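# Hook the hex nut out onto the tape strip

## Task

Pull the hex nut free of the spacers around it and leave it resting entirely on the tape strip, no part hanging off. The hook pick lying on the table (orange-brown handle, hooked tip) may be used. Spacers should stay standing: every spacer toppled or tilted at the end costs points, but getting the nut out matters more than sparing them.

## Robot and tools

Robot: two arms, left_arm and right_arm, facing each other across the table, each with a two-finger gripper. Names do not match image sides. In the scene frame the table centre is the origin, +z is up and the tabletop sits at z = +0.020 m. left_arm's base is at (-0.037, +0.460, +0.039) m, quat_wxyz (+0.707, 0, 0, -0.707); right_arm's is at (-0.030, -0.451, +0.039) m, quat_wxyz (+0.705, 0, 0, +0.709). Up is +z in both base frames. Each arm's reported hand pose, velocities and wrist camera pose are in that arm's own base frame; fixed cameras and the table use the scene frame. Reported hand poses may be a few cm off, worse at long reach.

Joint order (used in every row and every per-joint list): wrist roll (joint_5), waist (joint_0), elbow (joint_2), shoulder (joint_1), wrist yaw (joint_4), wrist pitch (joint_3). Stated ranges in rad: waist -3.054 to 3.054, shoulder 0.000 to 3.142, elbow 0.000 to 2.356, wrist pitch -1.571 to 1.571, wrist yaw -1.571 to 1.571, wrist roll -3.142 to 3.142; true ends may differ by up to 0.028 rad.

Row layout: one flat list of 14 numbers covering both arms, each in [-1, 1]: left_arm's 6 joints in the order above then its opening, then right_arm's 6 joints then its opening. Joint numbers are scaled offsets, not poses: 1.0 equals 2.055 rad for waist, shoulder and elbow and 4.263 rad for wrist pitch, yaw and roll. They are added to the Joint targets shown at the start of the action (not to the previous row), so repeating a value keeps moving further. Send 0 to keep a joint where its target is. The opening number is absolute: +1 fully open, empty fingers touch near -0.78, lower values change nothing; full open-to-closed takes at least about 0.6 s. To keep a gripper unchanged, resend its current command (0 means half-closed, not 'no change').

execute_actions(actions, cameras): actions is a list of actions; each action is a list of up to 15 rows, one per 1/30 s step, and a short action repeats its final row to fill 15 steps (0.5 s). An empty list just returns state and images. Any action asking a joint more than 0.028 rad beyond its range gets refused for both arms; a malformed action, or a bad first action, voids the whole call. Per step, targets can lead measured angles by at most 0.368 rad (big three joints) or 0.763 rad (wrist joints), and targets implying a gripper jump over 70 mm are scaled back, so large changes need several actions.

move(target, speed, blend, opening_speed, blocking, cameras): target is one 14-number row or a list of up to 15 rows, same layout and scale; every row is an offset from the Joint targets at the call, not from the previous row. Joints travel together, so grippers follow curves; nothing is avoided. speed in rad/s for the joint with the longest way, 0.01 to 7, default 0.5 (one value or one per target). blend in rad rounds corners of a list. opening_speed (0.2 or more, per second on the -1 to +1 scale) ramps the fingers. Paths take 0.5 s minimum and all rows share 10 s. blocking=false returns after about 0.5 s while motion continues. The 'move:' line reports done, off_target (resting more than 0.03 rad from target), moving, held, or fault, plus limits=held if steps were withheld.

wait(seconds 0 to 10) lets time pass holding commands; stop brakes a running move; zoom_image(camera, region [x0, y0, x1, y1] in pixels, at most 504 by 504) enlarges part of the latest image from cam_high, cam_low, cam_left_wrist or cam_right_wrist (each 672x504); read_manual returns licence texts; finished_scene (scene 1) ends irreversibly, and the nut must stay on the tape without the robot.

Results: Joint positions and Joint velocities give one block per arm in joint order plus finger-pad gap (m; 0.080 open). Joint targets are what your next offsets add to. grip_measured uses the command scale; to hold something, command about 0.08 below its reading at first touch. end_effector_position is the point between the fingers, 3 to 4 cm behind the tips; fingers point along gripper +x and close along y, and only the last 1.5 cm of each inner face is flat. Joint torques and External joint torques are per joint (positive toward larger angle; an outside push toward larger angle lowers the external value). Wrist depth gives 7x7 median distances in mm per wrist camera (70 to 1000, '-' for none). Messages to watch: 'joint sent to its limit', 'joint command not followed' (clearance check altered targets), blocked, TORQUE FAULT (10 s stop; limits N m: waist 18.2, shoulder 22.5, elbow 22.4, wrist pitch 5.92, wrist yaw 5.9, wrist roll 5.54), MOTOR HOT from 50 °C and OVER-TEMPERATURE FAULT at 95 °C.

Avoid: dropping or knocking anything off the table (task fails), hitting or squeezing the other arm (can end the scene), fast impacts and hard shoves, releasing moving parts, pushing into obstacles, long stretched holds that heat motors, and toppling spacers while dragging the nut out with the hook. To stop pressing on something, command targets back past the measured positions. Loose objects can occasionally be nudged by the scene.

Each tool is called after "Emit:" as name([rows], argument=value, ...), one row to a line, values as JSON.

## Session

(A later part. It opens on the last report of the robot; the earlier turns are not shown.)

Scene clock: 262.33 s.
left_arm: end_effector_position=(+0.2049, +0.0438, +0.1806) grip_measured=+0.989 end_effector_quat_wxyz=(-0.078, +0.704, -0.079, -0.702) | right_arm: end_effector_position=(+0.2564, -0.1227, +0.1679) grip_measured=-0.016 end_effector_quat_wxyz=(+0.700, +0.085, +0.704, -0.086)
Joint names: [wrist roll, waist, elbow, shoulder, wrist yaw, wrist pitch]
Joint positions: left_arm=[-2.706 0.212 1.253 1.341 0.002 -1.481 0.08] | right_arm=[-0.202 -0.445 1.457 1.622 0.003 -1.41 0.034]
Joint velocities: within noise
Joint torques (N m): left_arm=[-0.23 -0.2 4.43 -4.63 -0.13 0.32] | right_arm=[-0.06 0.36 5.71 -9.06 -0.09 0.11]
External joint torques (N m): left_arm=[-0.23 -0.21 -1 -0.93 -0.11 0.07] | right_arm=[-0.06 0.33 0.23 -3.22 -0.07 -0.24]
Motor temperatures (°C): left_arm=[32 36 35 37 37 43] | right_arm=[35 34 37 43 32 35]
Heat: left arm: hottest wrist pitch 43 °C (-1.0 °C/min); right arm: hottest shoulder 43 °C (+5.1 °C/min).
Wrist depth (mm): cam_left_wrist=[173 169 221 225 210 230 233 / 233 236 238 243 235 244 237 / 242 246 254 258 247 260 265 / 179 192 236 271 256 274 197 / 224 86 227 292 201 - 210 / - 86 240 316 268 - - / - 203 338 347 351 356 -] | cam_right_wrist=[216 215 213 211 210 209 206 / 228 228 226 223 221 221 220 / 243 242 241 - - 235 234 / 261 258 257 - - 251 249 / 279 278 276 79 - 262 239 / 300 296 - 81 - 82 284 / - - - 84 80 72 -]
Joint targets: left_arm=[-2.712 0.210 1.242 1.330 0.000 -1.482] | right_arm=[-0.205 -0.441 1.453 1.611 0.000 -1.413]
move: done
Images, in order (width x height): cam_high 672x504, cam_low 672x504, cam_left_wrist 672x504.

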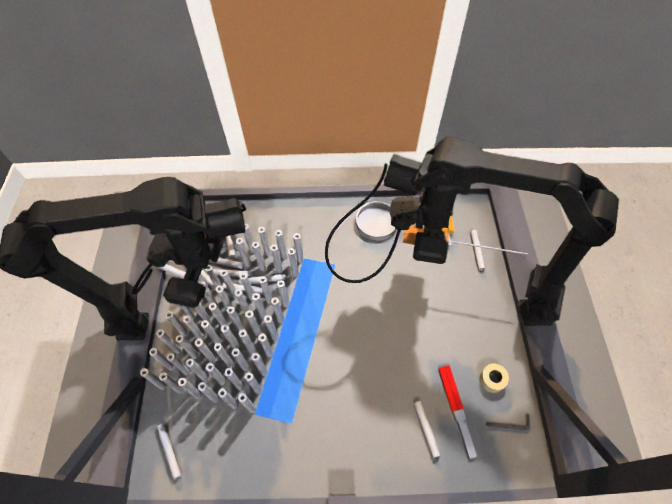

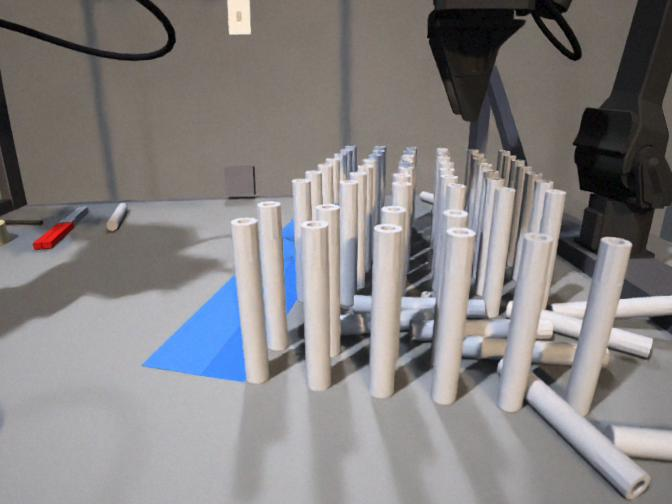

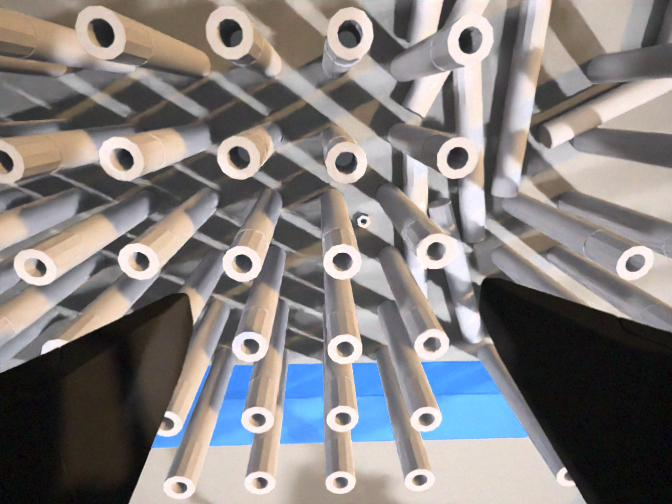

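Emit:
move(target=[0,0,0,0,0,0,0.989,-0.6251,0,0,0,0,0,-0.1], speed=1.0)

Scene clock: 276.10 s.
left_arm: end_effector_position=(+0.2049, +0.0438, +0.1806) grip_measured=+0.989 end_effector_quat_wxyz=(-0.078, +0.704, -0.079, -0.702) | right_arm: end_effector_position=(+0.2565, -0.1226, +0.1679) grip_measured=-0.016 end_effector_quat_wxyz=(-0.249, +0.660, -0.250, -0.663)
Joint names: [wrist roll, waist, elbow, shoulder, wrist yaw, wrist pitch]
Joint positions: left_arm=[-2.706 0.212 1.253 1.341 0.002 -1.481 0.08] | right_arm=[-2.865 -0.445 1.457 1.622 0.002 -1.41 0.034]
Joint velocities: within noise
Joint torques (N m): left_arm=[-0.22 -0.24 4.42 -4.66 -0.12 0.32] | right_arm=[-0.12 0.4 5.59 -8.75 -0.07 0.01]
External joint torques (N m): left_arm=[-0.22 -0.23 -1.01 -0.91 -0.1 0.09] | right_arm=[-0.12 0.39 0.21 -3 -0.06 -0.22]
Motor temperatures (°C): left_arm=[32 36 35 37 37 43] | right_arm=[35 34 37 41 32 35]
Heat: left arm: hottest wrist pitch 43 °C (+0.0 °C/min); right arm: hottest shoulder 41 °C (+3.0 °C/min).
Wrist depth (mm): cam_left_wrist=[173 169 221 225 210 230 232 / 233 237 237 243 235 243 238 / 243 246 254 258 249 260 264 / 179 192 235 271 257 274 197 / 224 86 226 291 199 - 210 / - 87 240 316 269 - - / - 203 336 346 350 357 -] | cam_right_wrist=[221 215 218 217 217 214 214 / 226 230 230 227 225 225 224 / 245 243 241 - - 237 236 / 253 250 255 - - 251 248 / 275 273 268 79 - 261 263 / 278 286 - 81 - 82 275 / - - - 84 80 72 -]
Joint targets: left_arm=[-2.712 0.210 1.242 1.330 0.000 -1.482] | right_arm=[-2.870 -0.441 1.453 1.611 0.000 -1.412]
move: done

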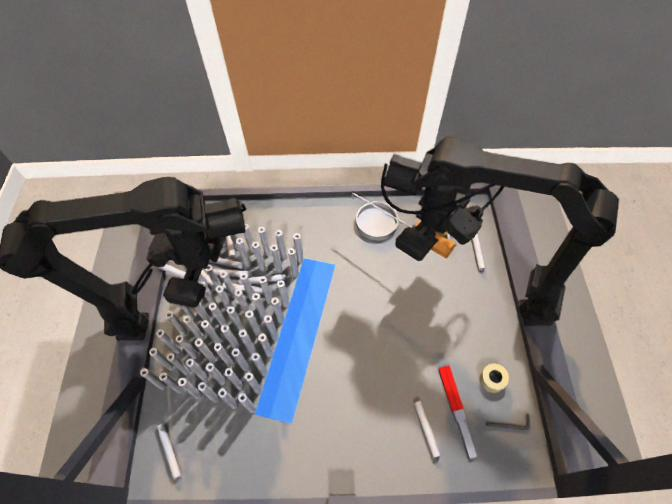

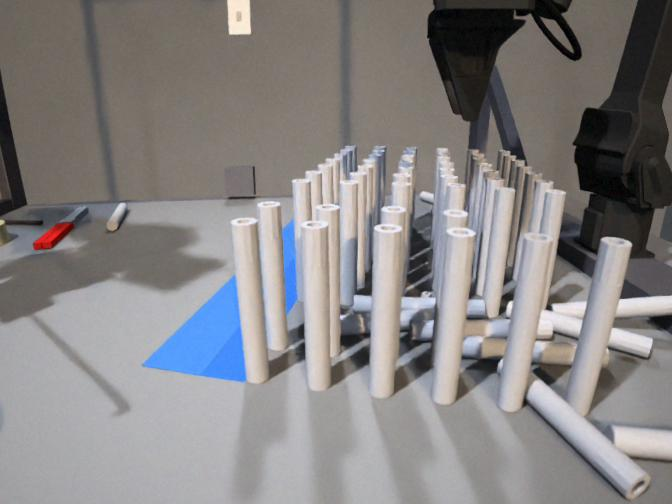

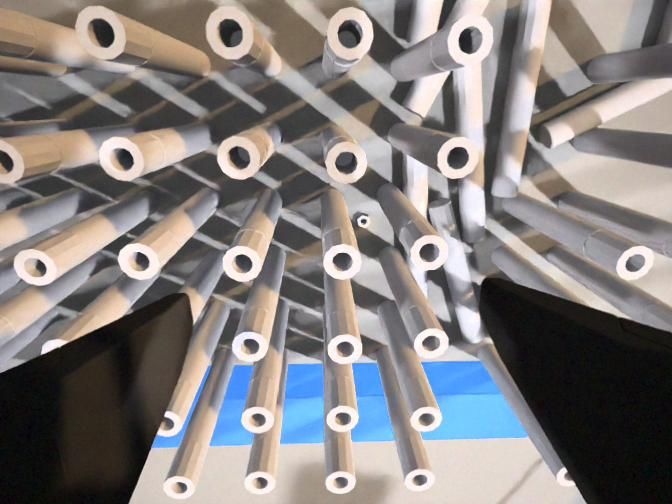

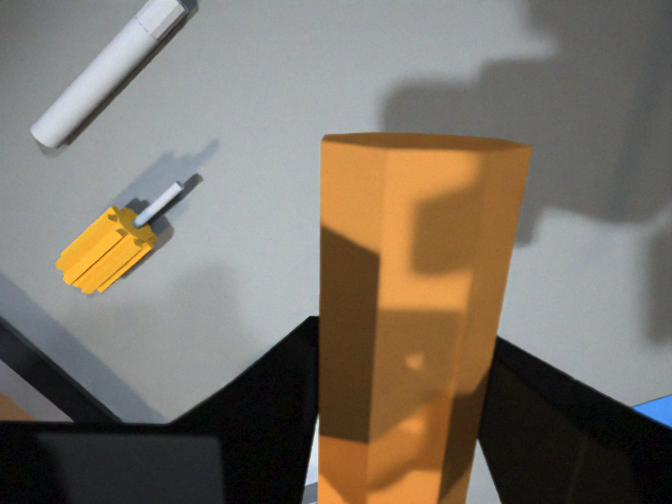

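Emit:
move([
  [0,0,0,0,0,0,0.989,0.0152,0.2637,0,0,0,0,-0.1],
  [0,0,0,0,0,0,0.989,0.0152,0.2637,-0.1206,0.1144,0,0.1131,-0.1],
], speed=0.5, blend=[0.05, 0])

Scene clock: 296.47 s.
left_arm: end_effector_position=(+0.2049, +0.0438, +0.1806) grip_measured=+0.989 end_effector_quat_wxyz=(-0.078, +0.704, -0.079, -0.702) | right_arm: end_effector_position=(+0.3231, +0.0314, +0.0427) grip_measured=-0.016 end_effector_quat_wxyz=(-0.083, +0.703, -0.083, -0.701)
Joint names: [wrist roll, waist, elbow, shoulder, wrist yaw, wrist pitch]
Joint positions: left_arm=[-2.706 0.212 1.253 1.341 0.002 -1.481 0.08] | right_arm=[-2.809 0.098 1.209 1.843 0.001 -0.933 0.034]
Joint velocities: within noise
Joint torques (N m): left_arm=[-0.22 -0.2 4.43 -4.63 -0.14 0.33] | right_arm=[0.12 0.31 5.2 -8.35 -0.04 0.36]
External joint torques (N m): left_arm=[-0.22 -0.2 -1.02 -0.9 -0.12 0.07] | right_arm=[0.12 0.32 0.16 -1.39 -0.03 0.1]
Motor temperatures (°C): left_arm=[32 36 35 37 37 43] | right_arm=[35 34 36 39 32 35]
Heat: left arm: hottest wrist pitch 43 °C (+0.0 °C/min); right arm: hottest shoulder 39 °C (+1.0 °C/min).
Wrist depth (mm): cam_left_wrist=[173 169 222 225 211 230 233 / 232 236 238 243 234 243 238 / 243 247 254 258 248 260 265 / 179 192 236 271 257 274 197 / 224 86 227 292 201 - 210 / - 87 239 317 269 - - / - 202 337 348 349 356 -] | cam_right_wrist=[- 106 106 105 104 104 104 / 112 112 112 109 108 108 109 / 118 118 116 - - 115 114 / 125 126 124 - - 122 122 / 135 133 131 79 - 127 128 / 142 139 - 81 - 82 134 / - - - 84 80 73 -]
Joint targets: left_arm=[-2.712 0.210 1.242 1.330 0.000 -1.482] | right_arm=[-2.805 0.101 1.205 1.846 0.000 -0.930]
move: done

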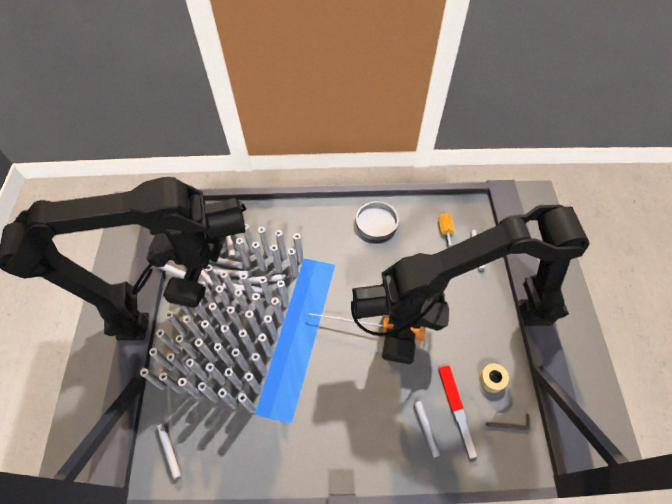

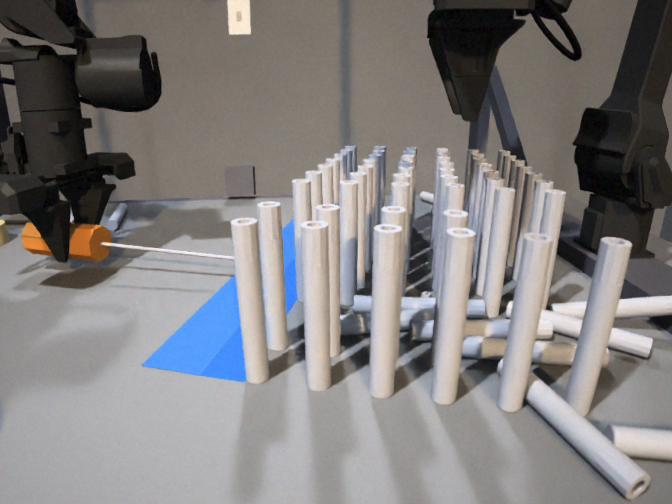

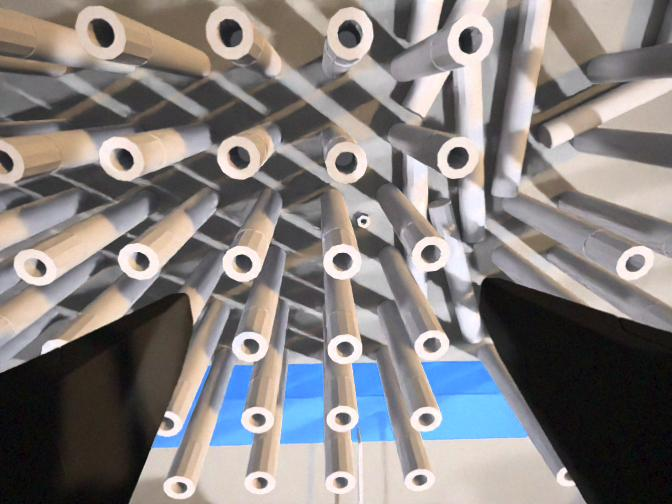

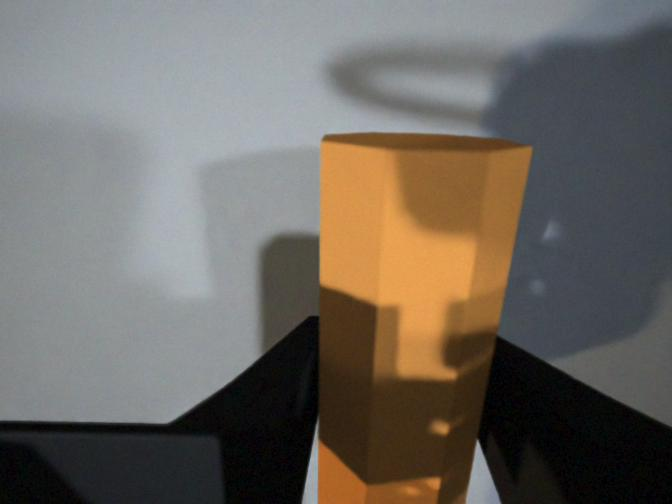

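Emit:
zoom_image(camera="cam_left_wrist", region=[300, 340, 460, 504])

Emit:
zoom_image(camera="cam_high", region=[280, 290, 440, 370])

Emit:
zoom_image(camera="cam_low", region=[80, 210, 320, 340])

Scaled by 3.073 from the camera's 672x504 image, which has a finer 960x720 frame.

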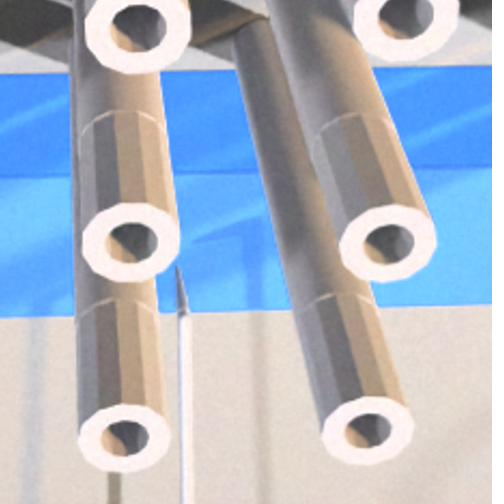

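Scaled by 3.150 from the camera's 672x504 image, which has a finer 960x720 frame.

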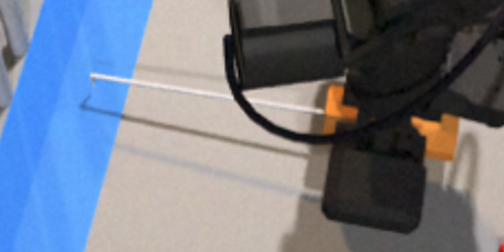

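Scaled by 2.100 from the camera's 672x504 image, which has a finer 960x720 frame.

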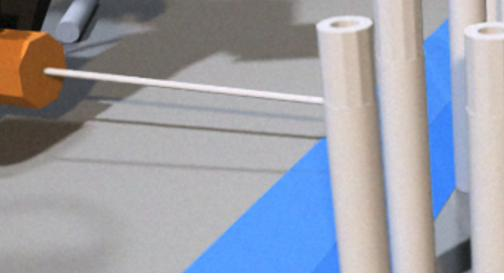

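Emit:
zoom_image(camera="cam_left_wrist", region=[300, 110, 460, 260])

Emit:
zoom_image(camera="cam_left_wrist", region=[300, 230, 460, 380])

Scaled by 3.150 from the camera's 672x504 image, which has a finer 960x720 frame.

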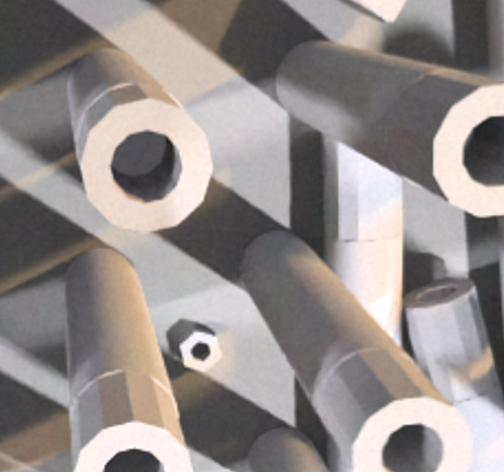

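Scaled by 3.150 from the camera's 672x504 image, which has a finer 960x720 frame.

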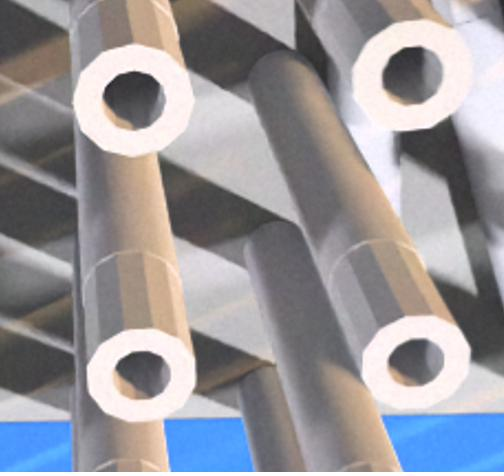

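Emit:
move(target=[0,0,0,0,0,0,0.989,-0.0016,-0.0244,0.1728,0.1207,0,-0.0251,-0.1], speed=0.25, cameras=["cam_high","cam_left_wrist"])

Emit:
zoom_image(camera="cam_left_wrist", region=[300, 310, 460, 504])

Scene clock: 352.10 s.
left_arm: end_effector_position=(+0.2049, +0.0438, +0.1806) grip_measured=+0.989 end_effector_quat_wxyz=(-0.078, +0.704, -0.079, -0.702) | right_arm: end_effector_position=(+0.3902, +0.0208, +0.0405) grip_measured=-0.016 end_effector_quat_wxyz=(-0.098, +0.699, -0.099, -0.701)
Joint names: [wrist roll, waist, elbow, shoulder, wrist yaw, wrist pitch]
Joint positions: left_arm=[-2.706 0.212 1.253 1.341 0.002 -1.481 0.08] | right_arm=[-2.809 0.054 1.548 2.087 0.001 -1.034 0.034]
Joint velocities: within noise
Joint torques (N m): left_arm=[-0.22 -0.23 4.46 -4.65 -0.12 0.32] | right_arm=[-0.09 -0.22 7.51 -10.12 -0.03 -0.07]
External joint torques (N m): left_arm=[-0.22 -0.26 -1.02 -0.86 -0.09 0.08] | right_arm=[-0.09 -0.23 2.31 -1.33 -0.01 -0.31]
Motor temperatures (°C): left_arm=[32 36 35 37 37 42] | right_arm=[35 33 36 41 32 35]
Heat: left arm: hottest wrist pitch 42 °C (-1.0 °C/min); right arm: hottest shoulder 41 °C (+2.0 °C/min).
Wrist depth (mm): cam_left_wrist=[173 169 221 225 210 231 234 / 233 236 238 243 234 244 238 / 243 246 253 258 248 260 265 / 179 192 236 271 257 274 196 / 224 86 227 292 200 - 211 / - 87 240 309 268 - - / - 203 335 347 351 357 -] | cam_right_wrist=[- 103 102 102 101 100 100 / - 108 108 106 104 104 105 / 114 113 112 - - 111 110 / 119 120 119 - - 117 117 / 128 127 126 79 - 122 123 / 136 134 - 81 - 82 128 / - - - 84 80 73 -]
Joint targets: left_arm=[-2.712 0.210 1.242 1.330 0.000 -1.482] | right_arm=[-2.812 0.050 1.560 2.094 0.000 -1.038]
move: done
Images, in order (width x height): cam_high 672x504, cam_left_wrist 672x504.

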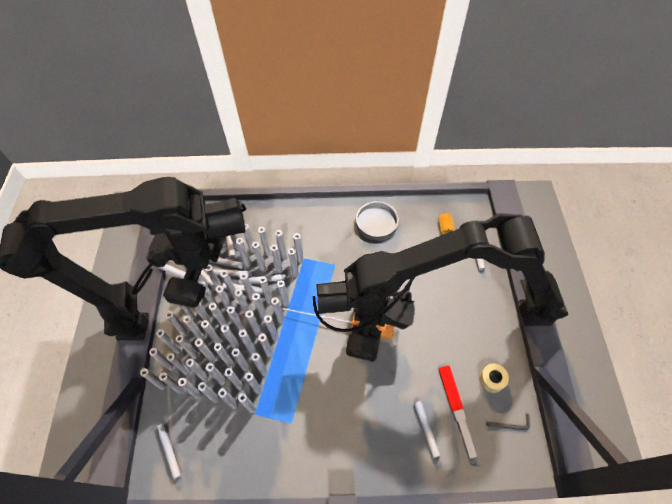

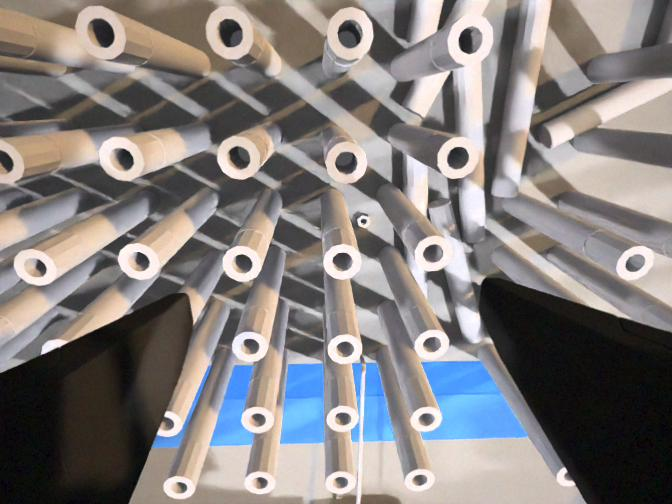

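Scaled by 2.598 from the camera's 672x504 image, which has a finer 960x720 frame.

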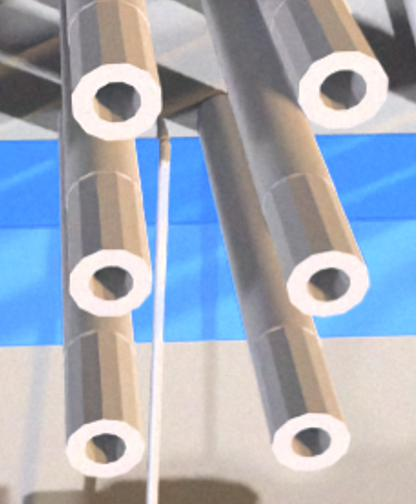

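Emit:
move(target=[0,0,0,0,0,0,0.989,-0.0128,-0.0269,0.2662,0.1591,0,-0.0514,-0.1], speed=0.25, cameras=["cam_high","cam_left_wrist","cam_low"])

Emit:
zoom_image(camera="cam_left_wrist", region=[320, 180, 420, 280])

Emit:
zoom_image(camera="cam_left_wrist", region=[300, 310, 460, 504])

Scene clock: 370.90 s.
left_arm: end_effector_position=(+0.2049, +0.0438, +0.1806) grip_measured=+0.989 end_effector_quat_wxyz=(-0.078, +0.704, -0.079, -0.702) | right_arm: end_effector_position=(+0.4687, -0.0006, +0.0424) grip_measured=-0.016 end_effector_quat_wxyz=(-0.098, +0.701, -0.099, -0.699)
Joint names: [wrist roll, waist, elbow, shoulder, wrist yaw, wrist pitch]
Joint positions: left_arm=[-2.706 0.212 1.253 1.341 0.002 -1.481 0.08] | right_arm=[-2.862 -0.001 2.096 2.411 0.001 -1.253 0.034]
Joint velocities: within noise
Joint torques (N m): left_arm=[-0.22 -0.21 4.42 -4.64 -0.14 0.31] | right_arm=[-0.11 -0.39 7.73 -12.34 -0.03 -0.07]
External joint torques (N m): left_arm=[-0.22 -0.21 -1.04 -0.87 -0.13 0.07] | right_arm=[-0.11 -0.45 2.29 -1.45 -0.02 -0.33]
Motor temperatures (°C): left_arm=[32 35 35 37 37 42] | right_arm=[35 33 37 41 32 35]
Heat: left arm: hottest wrist pitch 42 °C (+0.0 °C/min); right arm: hottest shoulder 41 °C (+1.0 °C/min).
Wrist depth (mm): cam_left_wrist=[173 169 221 225 210 230 233 / 233 236 238 242 234 244 238 / 242 247 253 258 248 259 266 / 179 192 236 270 257 274 197 / 224 86 226 286 200 - 210 / - 87 240 309 268 - - / - 203 336 307 349 358 -] | cam_right_wrist=[- 101 101 100 100 99 99 / - 106 107 104 103 103 103 / 113 112 113 - - 109 108 / 118 119 117 - - 115 115 / 126 126 124 79 - 120 122 / 133 132 - 81 - 82 127 / - - - 84 80 72 -]
Joint targets: left_arm=[-2.712 0.210 1.242 1.330 0.000 -1.482] | right_arm=[-2.867 -0.005 2.108 2.421 0.000 -1.257]
move: done
Images, in order (width x height): cam_high 672x504, cam_low 672x504, cam_left_wrist 672x504.

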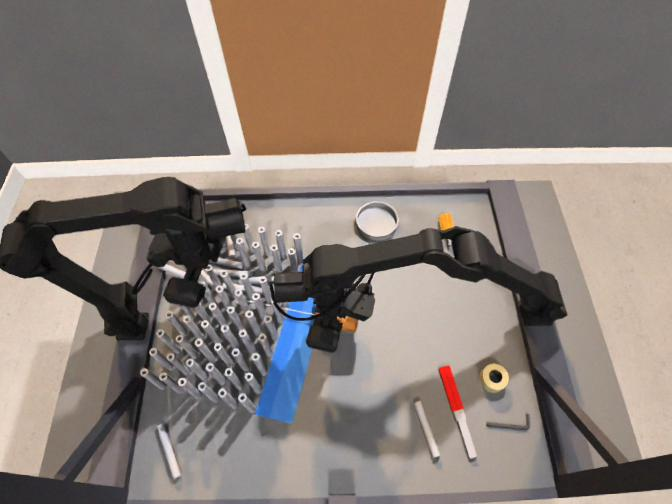

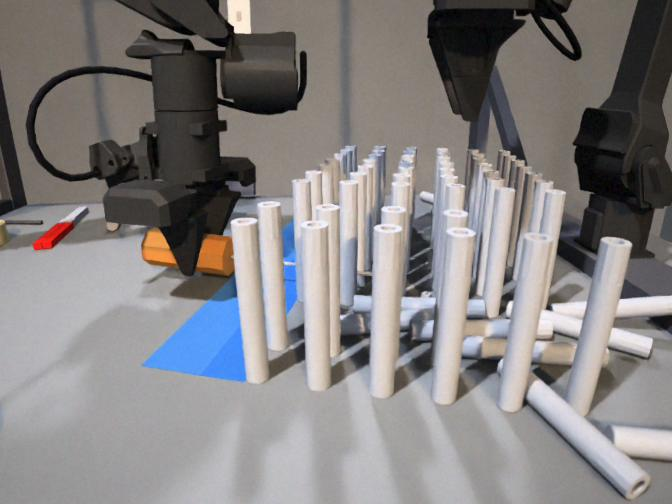

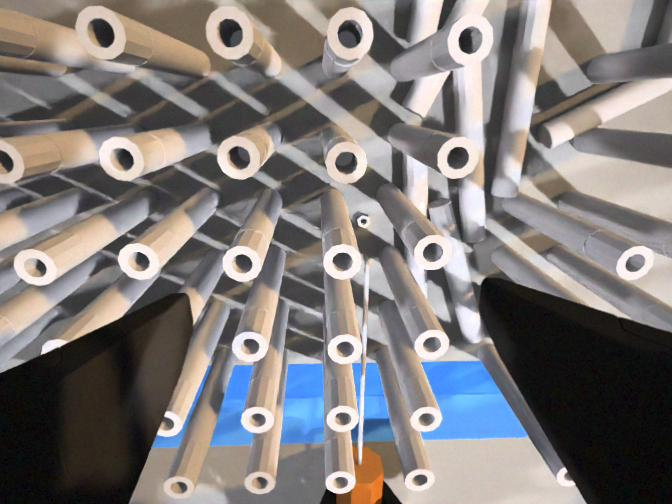

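Scaled by 5.040 from the camera's 672x504 image, which has a finer 960x720 frame.

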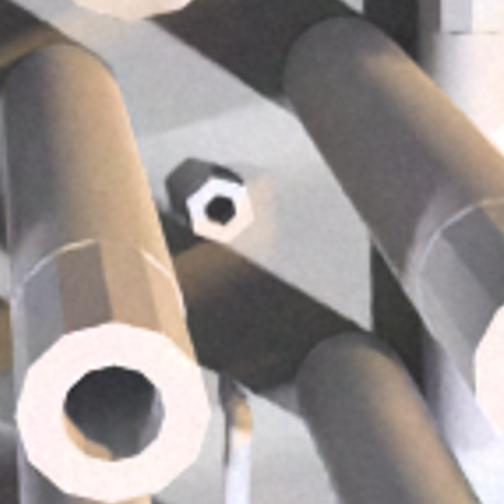

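Scaled by 2.598 from the camera's 672x504 image, which has a finer 960x720 frame.

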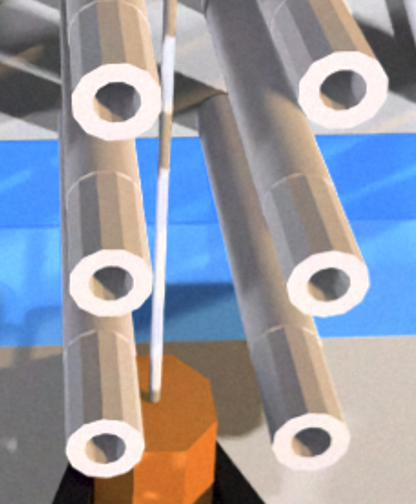

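Emit:
move(target=[0,0,0,0,0,0,0.989,-0.0023,-0.0050,0.1048,0.0575,0,-0.0230,-0.1], speed=0.15, cameras=["cam_left_wrist","cam_low"])

Emit:
zoom_image(camera="cam_left_wrist", region=[330, 190, 400, 260])

Emit:
zoom_image(camera="cam_low", region=[340, 240, 470, 340])

Scene clock: 389.87 s.
left_arm: end_effector_position=(+0.2049, +0.0438, +0.1806) grip_measured=+0.989 end_effector_quat_wxyz=(-0.078, +0.704, -0.079, -0.702) | right_arm: end_effector_position=(+0.4887, -0.0055, +0.0429) grip_measured=-0.016 end_effector_quat_wxyz=(-0.099, +0.701, -0.099, -0.699)
Joint names: [wrist roll, waist, elbow, shoulder, wrist yaw, wrist pitch]
Joint positions: left_arm=[-2.706 0.212 1.253 1.341 0.002 -1.481 0.08] | right_arm=[-2.872 -0.011 2.311 2.529 0.001 -1.35 0.034]
Joint velocities: within noise
Joint torques (N m): left_arm=[-0.23 -0.18 4.45 -4.65 -0.14 0.33] | right_arm=[-0.11 -0.4 7.65 -12.85 -0.03 -0.08]
External joint torques (N m): left_arm=[-0.22 -0.14 -1.02 -0.84 -0.13 0.09] | right_arm=[-0.11 -0.31 2.23 -1.46 -0.03 -0.34]
Motor temperatures (°C): left_arm=[32 35 35 37 37 42] | right_arm=[35 33 38 44 32 35]
Heat: left arm: hottest wrist pitch 42 °C (+0.0 °C/min); right arm: hottest shoulder 44 °C (+3.0 °C/min).
Wrist depth (mm): cam_left_wrist=[173 169 221 224 210 230 233 / 232 236 238 242 234 243 237 / 243 247 254 258 248 260 265 / 179 192 236 267 257 274 196 / 224 86 227 287 200 - 210 / - 87 239 315 269 - - / - 203 337 296 348 358 -] | cam_right_wrist=[- 101 101 100 99 99 99 / - 106 106 104 103 103 103 / 114 112 112 - - 109 108 / 117 119 117 - - 115 114 / 126 125 124 79 - 120 122 / 132 130 - 81 - 82 125 / - - - 84 80 73 -]
Joint targets: left_arm=[-2.712 0.210 1.242 1.330 0.000 -1.482] | right_arm=[-2.876 -0.015 2.323 2.539 0.000 -1.354]
move: done
Images, in order (width x height): cam_low 672x504, cam_left_wrist 672x504.

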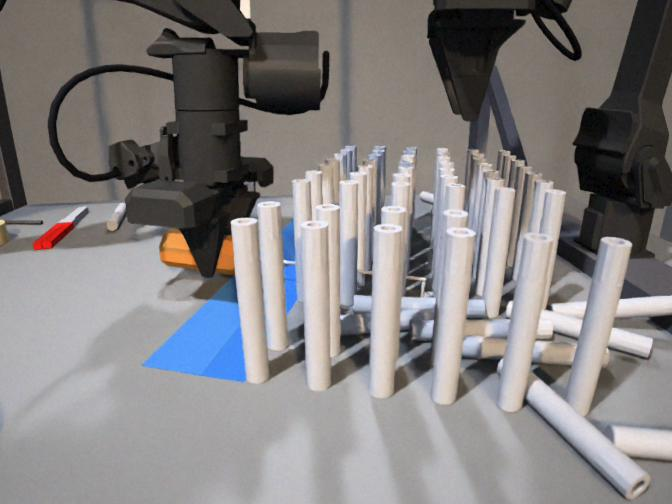

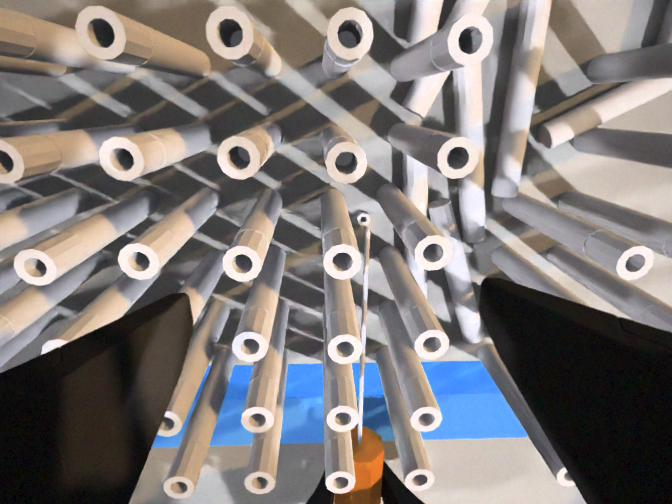

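Scaled by 7.200 from the camera's 672x504 image, which has a finer 960x720 frame.

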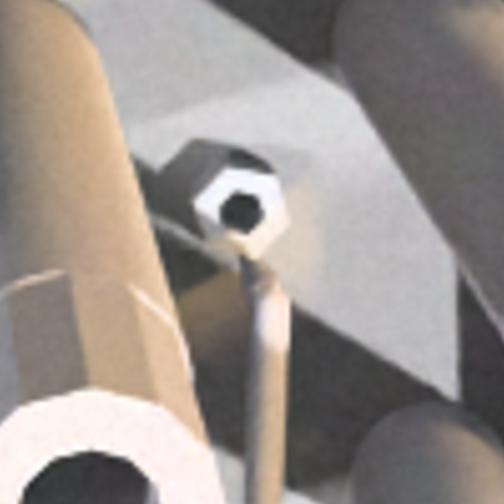

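Scaled by 3.877 from the camera's 672x504 image, which has a finer 960x720 frame.

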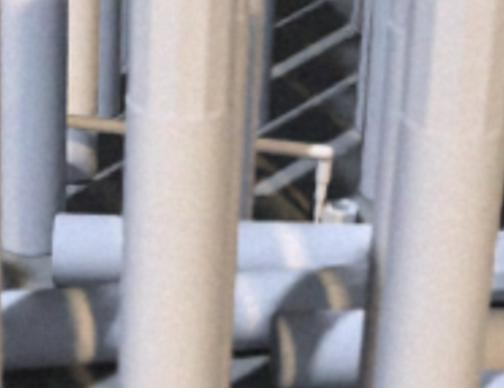

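Emit:
zoom_image(camera="cam_low", region=[400, 265, 450, 305])

Emit:
zoom_image(camera="cam_left_wrist", region=[350, 205, 380, 240])

Scaled by 10.080 from the camera's 672x504 image, which has a finer 960x720 frame.

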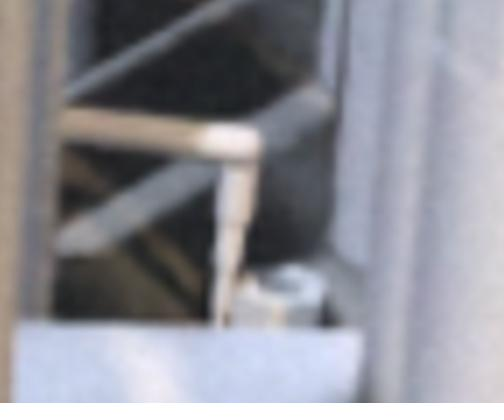

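Scaled by 14.400 from the camera's 672x504 image, which has a finer 960x720 frame.

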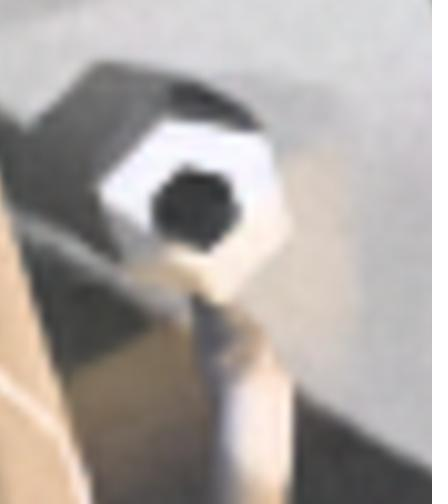

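Emit:
move([
  [0,0,0,0,0,0,0.989,0,0,-0.0656,-0.0354,0,0.0246,-0.1],
  [0,0,0,0,0,0,0.989,0,-0.0004,-0.0335,-0.0179,0,0.0176,-0.1],
], speed=0.12, cameras=["cam_left_wrist","cam_low"])

Emit:
zoom_image(camera="cam_left_wrist", region=[345, 200, 385, 240])

Emit:
zoom_image(camera="cam_low", region=[400, 260, 450, 310])

Scene clock: 431.10 s.
left_arm: end_effector_position=(+0.2049, +0.0438, +0.1806) grip_measured=+0.989 end_effector_quat_wxyz=(-0.078, +0.704, -0.079, -0.702) | right_arm: end_effector_position=(+0.4917, -0.0063, +0.0408) grip_measured=-0.016 end_effector_quat_wxyz=(-0.101, +0.714, -0.098, -0.686)
Joint names: [wrist roll, waist, elbow, shoulder, wrist yaw, wrist pitch]
Joint positions: left_arm=[-2.706 0.212 1.253 1.341 0.002 -1.481 0.08] | right_arm=[-2.872 -0.012 2.241 2.495 0.001 -1.276 0.034]
Joint velocities: within noise
Joint torques (N m): left_arm=[-0.24 -0.16 4.41 -4.63 -0.13 0.32] | right_arm=[-0.11 -0.37 7.97 -13.05 -0.02 0.04]
External joint torques (N m): left_arm=[-0.24 -0.16 -1.04 -0.9 -0.11 0.07] | right_arm=[-0.11 -0.44 2.57 -1.87 -0.01 -0.26]
Motor temperatures (°C): left_arm=[31 35 35 37 36 41] | right_arm=[34 33 37 51 32 34]
Heat: left arm: hottest wrist pitch 41 °C (-1.0 °C/min); right arm: hottest shoulder 51 °C (+10.2 °C/min). Fold the right arm in close to its base, or ease its load, before you think long.
Wrist depth (mm): cam_left_wrist=[173 169 221 225 210 230 233 / 232 236 238 242 234 244 237 / 242 246 253 258 248 260 265 / 179 192 235 268 256 273 196 / 224 86 226 288 200 - 210 / - 87 240 314 268 - - / - 203 336 298 344 358 -] | cam_right_wrist=[- 96 95 95 96 94 95 / - 101 101 100 99 100 99 / 108 107 108 - - 104 104 / - 114 113 - - 112 111 / 122 121 121 79 - 118 120 / 130 128 - 80 - 82 124 / - - - 84 78 73 -]
Joint targets: left_arm=[-2.712 0.210 1.242 1.330 0.000 -1.482] | right_arm=[-2.876 -0.016 2.254 2.503 0.000 -1.279]
MOTOR HOT: the shoulder of the right arm reports 51 °C; the controller stops that arm at 95 °C. To cool a motor, set the load down, stop pushing, or move to a pose that needs little force.
move: done
Images, in order (width x height): cam_low 672x504, cam_left_wrist 672x504.

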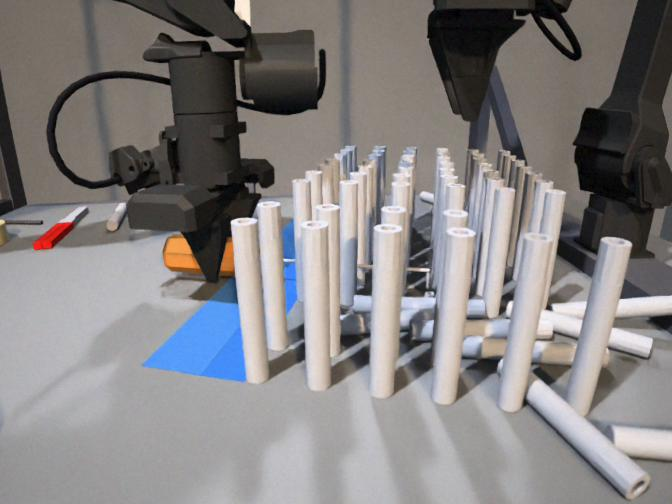

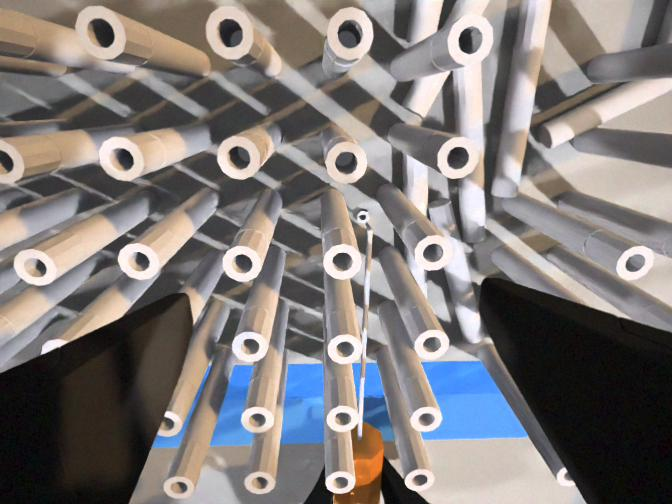

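Scaled by 12.600 from the camera's 672x504 image, which has a finer 960x720 frame.

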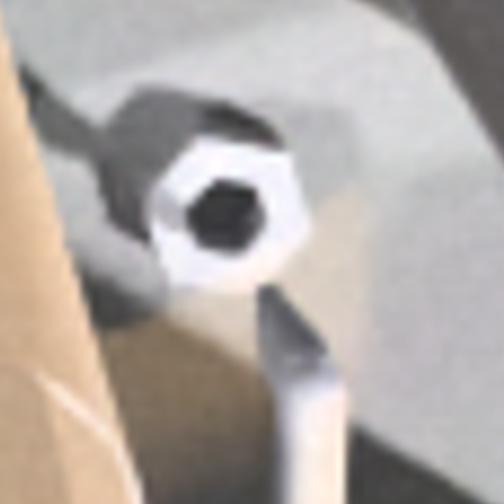

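Scaled by 10.080 from the camera's 672x504 image, which has a finer 960x720 frame.

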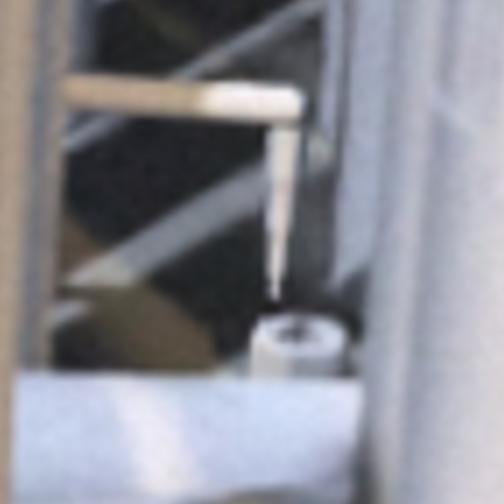

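Emit:
move(target=[0,0,0,0,0,0,0.989,0,0.0044,0.0173,0.0093,0,-0.0038,-0.1], speed=0.1, cameras=["cam_left_wrist","cam_low"])

Emit:
zoom_image(camera="cam_left_wrist", region=[345, 200, 385, 240])

Emit:
zoom_image(camera="cam_low", region=[400, 260, 450, 310])

Scene clock: 446.10 s.
left_arm: end_effector_position=(+0.2049, +0.0438, +0.1806) grip_measured=+0.989 end_effector_quat_wxyz=(-0.078, +0.704, -0.079, -0.702) | right_arm: end_effector_position=(+0.4948, -0.0054, +0.0412) grip_measured=-0.016 end_effector_quat_wxyz=(-0.100, +0.714, -0.097, -0.686)
Joint names: [wrist roll, waist, elbow, shoulder, wrist yaw, wrist pitch]
Joint positions: left_arm=[-2.706 0.212 1.253 1.341 0.002 -1.481 0.08] | right_arm=[-2.872 -0.01 2.276 2.514 0.001 -1.292 0.034]
Joint velocities: within noise
Joint torques (N m): left_arm=[-0.22 -0.22 4.43 -4.61 -0.13 0.33] | right_arm=[-0.1 0.42 7.91 -13.23 -0.03 0.04]
External joint torques (N m): left_arm=[-0.22 -0.21 -1.03 -0.86 -0.12 0.08] | right_arm=[-0.1 0.43 2.51 -1.96 -0.03 -0.26]
Motor temperatures (°C): left_arm=[31 35 35 37 36 41] | right_arm=[34 33 38 51 32 34]
Heat: left arm: hottest wrist pitch 41 °C (-1.0 °C/min); right arm: hottest shoulder 51 °C (+8.1 °C/min). Fold the right arm in close to its base, or ease its load, before you think long.
Wrist depth (mm): cam_left_wrist=[172 169 221 224 210 229 233 / 233 236 238 242 234 243 237 / 242 246 253 258 248 260 264 / 179 192 236 253 257 273 197 / 224 86 227 288 200 - 210 / - 87 240 314 268 - - / - 202 335 298 344 358 -] | cam_right_wrist=[- 96 96 95 96 94 95 / - 101 101 100 99 100 99 / 108 108 108 - - 104 104 / - 114 114 - - 112 112 / 121 120 121 79 - 118 119 / 130 128 - 80 - 82 125 / - - - 84 78 72 -]
Joint targets: left_arm=[-2.712 0.210 1.242 1.330 0.000 -1.482] | right_arm=[-2.876 -0.007 2.289 2.522 0.000 -1.296]
MOTOR HOT: still on. The shoulder of the right arm reports 51 °C.
move: done
Images, in order (width x height): cam_low 672x504, cam_left_wrist 672x504.

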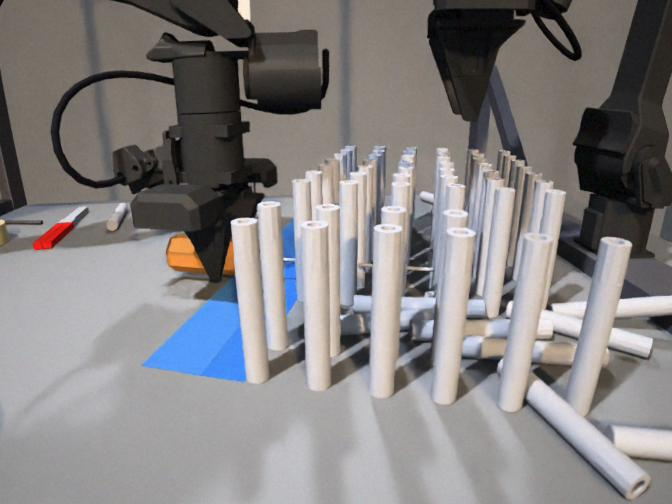

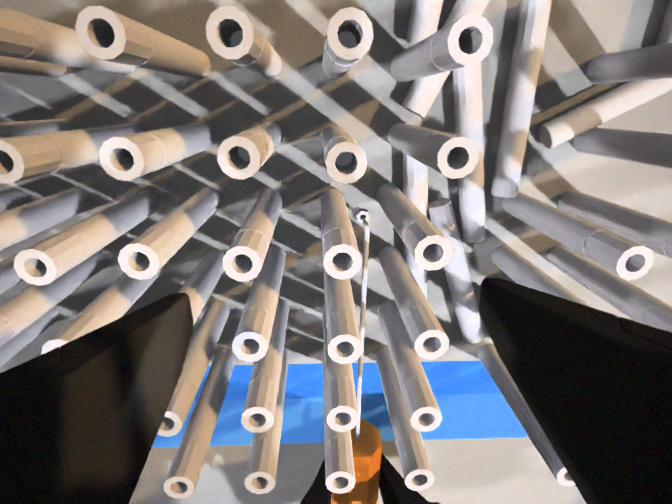

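Scaled by 12.600 from the camera's 672x504 image, which has a finer 960x720 frame.

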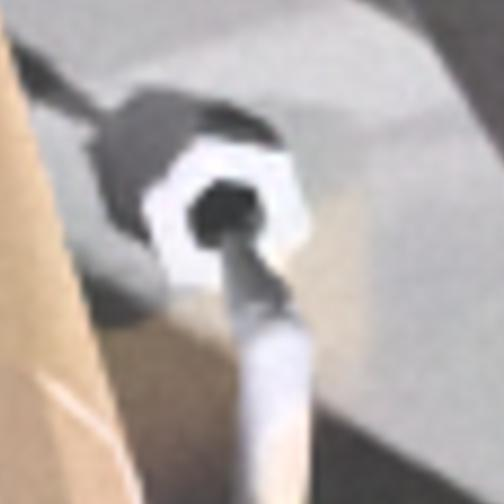

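Scaled by 10.080 from the camera's 672x504 image, which has a finer 960x720 frame.

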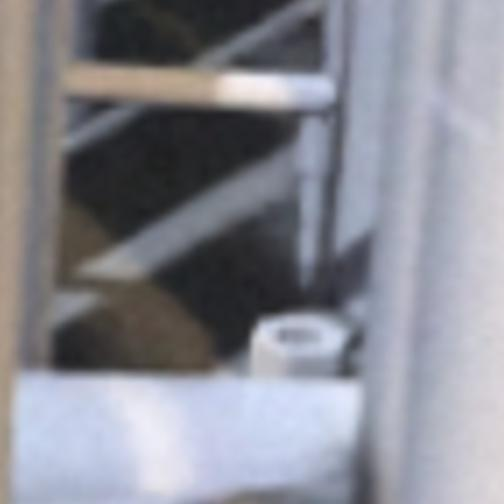

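Emit:
move([
  [0,0,0,0,0,0,0.989,0,0,-0.0088,0,0,0.0016,-0.1],
  [0,0,0,0,0,0,0.989,0,0,-0.0243,0,0,0.0094,-0.1],
], speed=0.06, cameras=["cam_left_wrist","cam_low"])

Emit:
zoom_image(camera="cam_left_wrist", region=[345, 200, 385, 240])

Emit:
zoom_image(camera="cam_low", region=[400, 260, 450, 310])

Scene clock: 470.13 s.
left_arm: end_effector_position=(+0.2049, +0.0438, +0.1806) grip_measured=+0.989 end_effector_quat_wxyz=(-0.078, +0.704, -0.079, -0.702) | right_arm: end_effector_position=(+0.4950, -0.0054, +0.0328) grip_measured=-0.016 end_effector_quat_wxyz=(-0.100, +0.715, -0.097, -0.685)
Joint names: [wrist roll, waist, elbow, shoulder, wrist yaw, wrist pitch]
Joint positions: left_arm=[-2.706 0.212 1.253 1.341 0.002 -1.481 0.08] | right_arm=[-2.872 -0.01 2.244 2.515 0.001 -1.259 0.034]
Joint velocities: within noise
Joint torques (N m): left_arm=[-0.23 -0.21 4.43 -4.65 -0.14 0.33] | right_arm=[-0.11 0.43 5.55 -13.36 -0.03 0.46]
External joint torques (N m): left_arm=[-0.23 -0.23 -1.03 -0.87 -0.11 0.09] | right_arm=[-0.11 0.44 0.17 -2.1 -0.03 0.17]
Motor temperatures (°C): left_arm=[31 35 35 38 36 41] | right_arm=[34 33 39 48 32 34]
Heat: left arm: hottest wrist pitch 41 °C (-1.0 °C/min); right arm: hottest shoulder 48 °C (+0.0 °C/min). Fold the right arm in close to its base, or ease its load, before you think long.
Wrist depth (mm): cam_left_wrist=[173 169 221 225 210 230 233 / 233 237 238 243 235 244 238 / 242 246 254 259 249 260 265 / 179 192 236 258 257 274 197 / 224 86 227 291 200 - 210 / - 87 240 313 269 - - / - 203 333 301 344 357 -] | cam_right_wrist=[- 88 87 89 88 - 88 / - 93 95 92 91 92 91 / 99 99 98 - - 97 96 / - 105 106 78 - 103 103 / - 111 112 80 - 109 110 / - 118 - 80 - 82 115 / - - - 84 78 72 -]
Joint targets: left_arm=[-2.712 0.210 1.242 1.330 0.000 -1.482] | right_arm=[-2.876 -0.007 2.240 2.521 0.000 -1.256]
MOTOR HOT: still on. The shoulder of the right arm reports 48 °C.
move: done
Images, in order (width x height): cam_low 672x504, cam_left_wrist 672x504.

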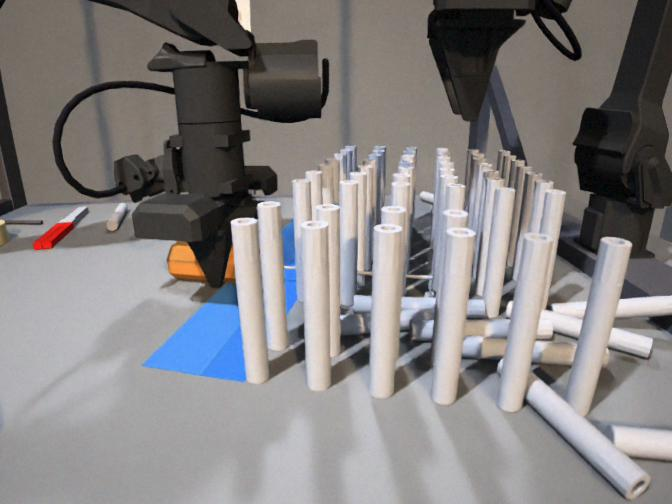

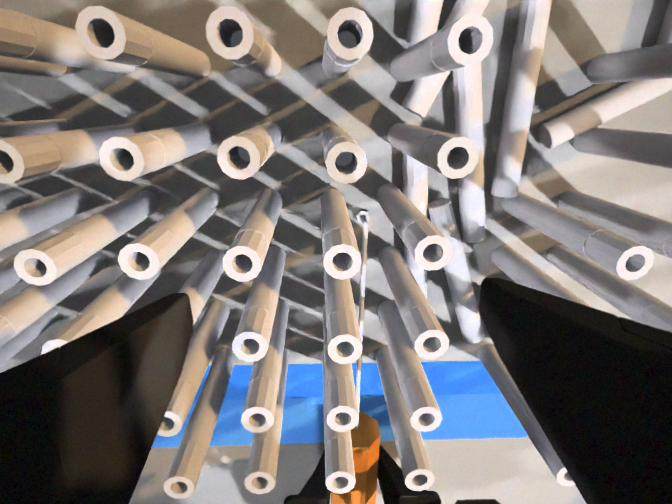

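Scaled by 12.600 from the camera's 672x504 image, which has a finer 960x720 frame.

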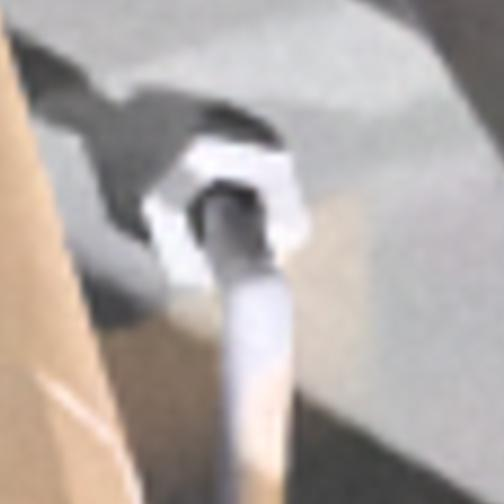

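Scaled by 10.080 from the camera's 672x504 image, which has a finer 960x720 frame.

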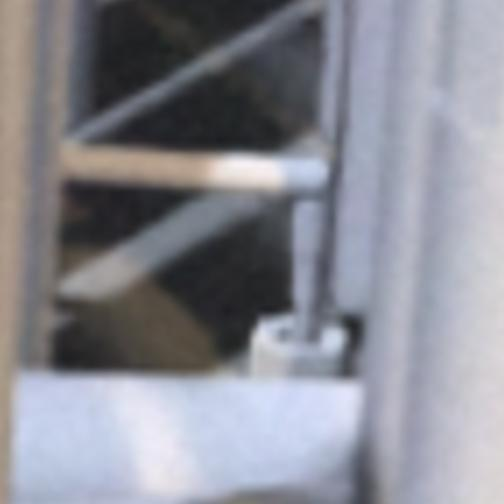

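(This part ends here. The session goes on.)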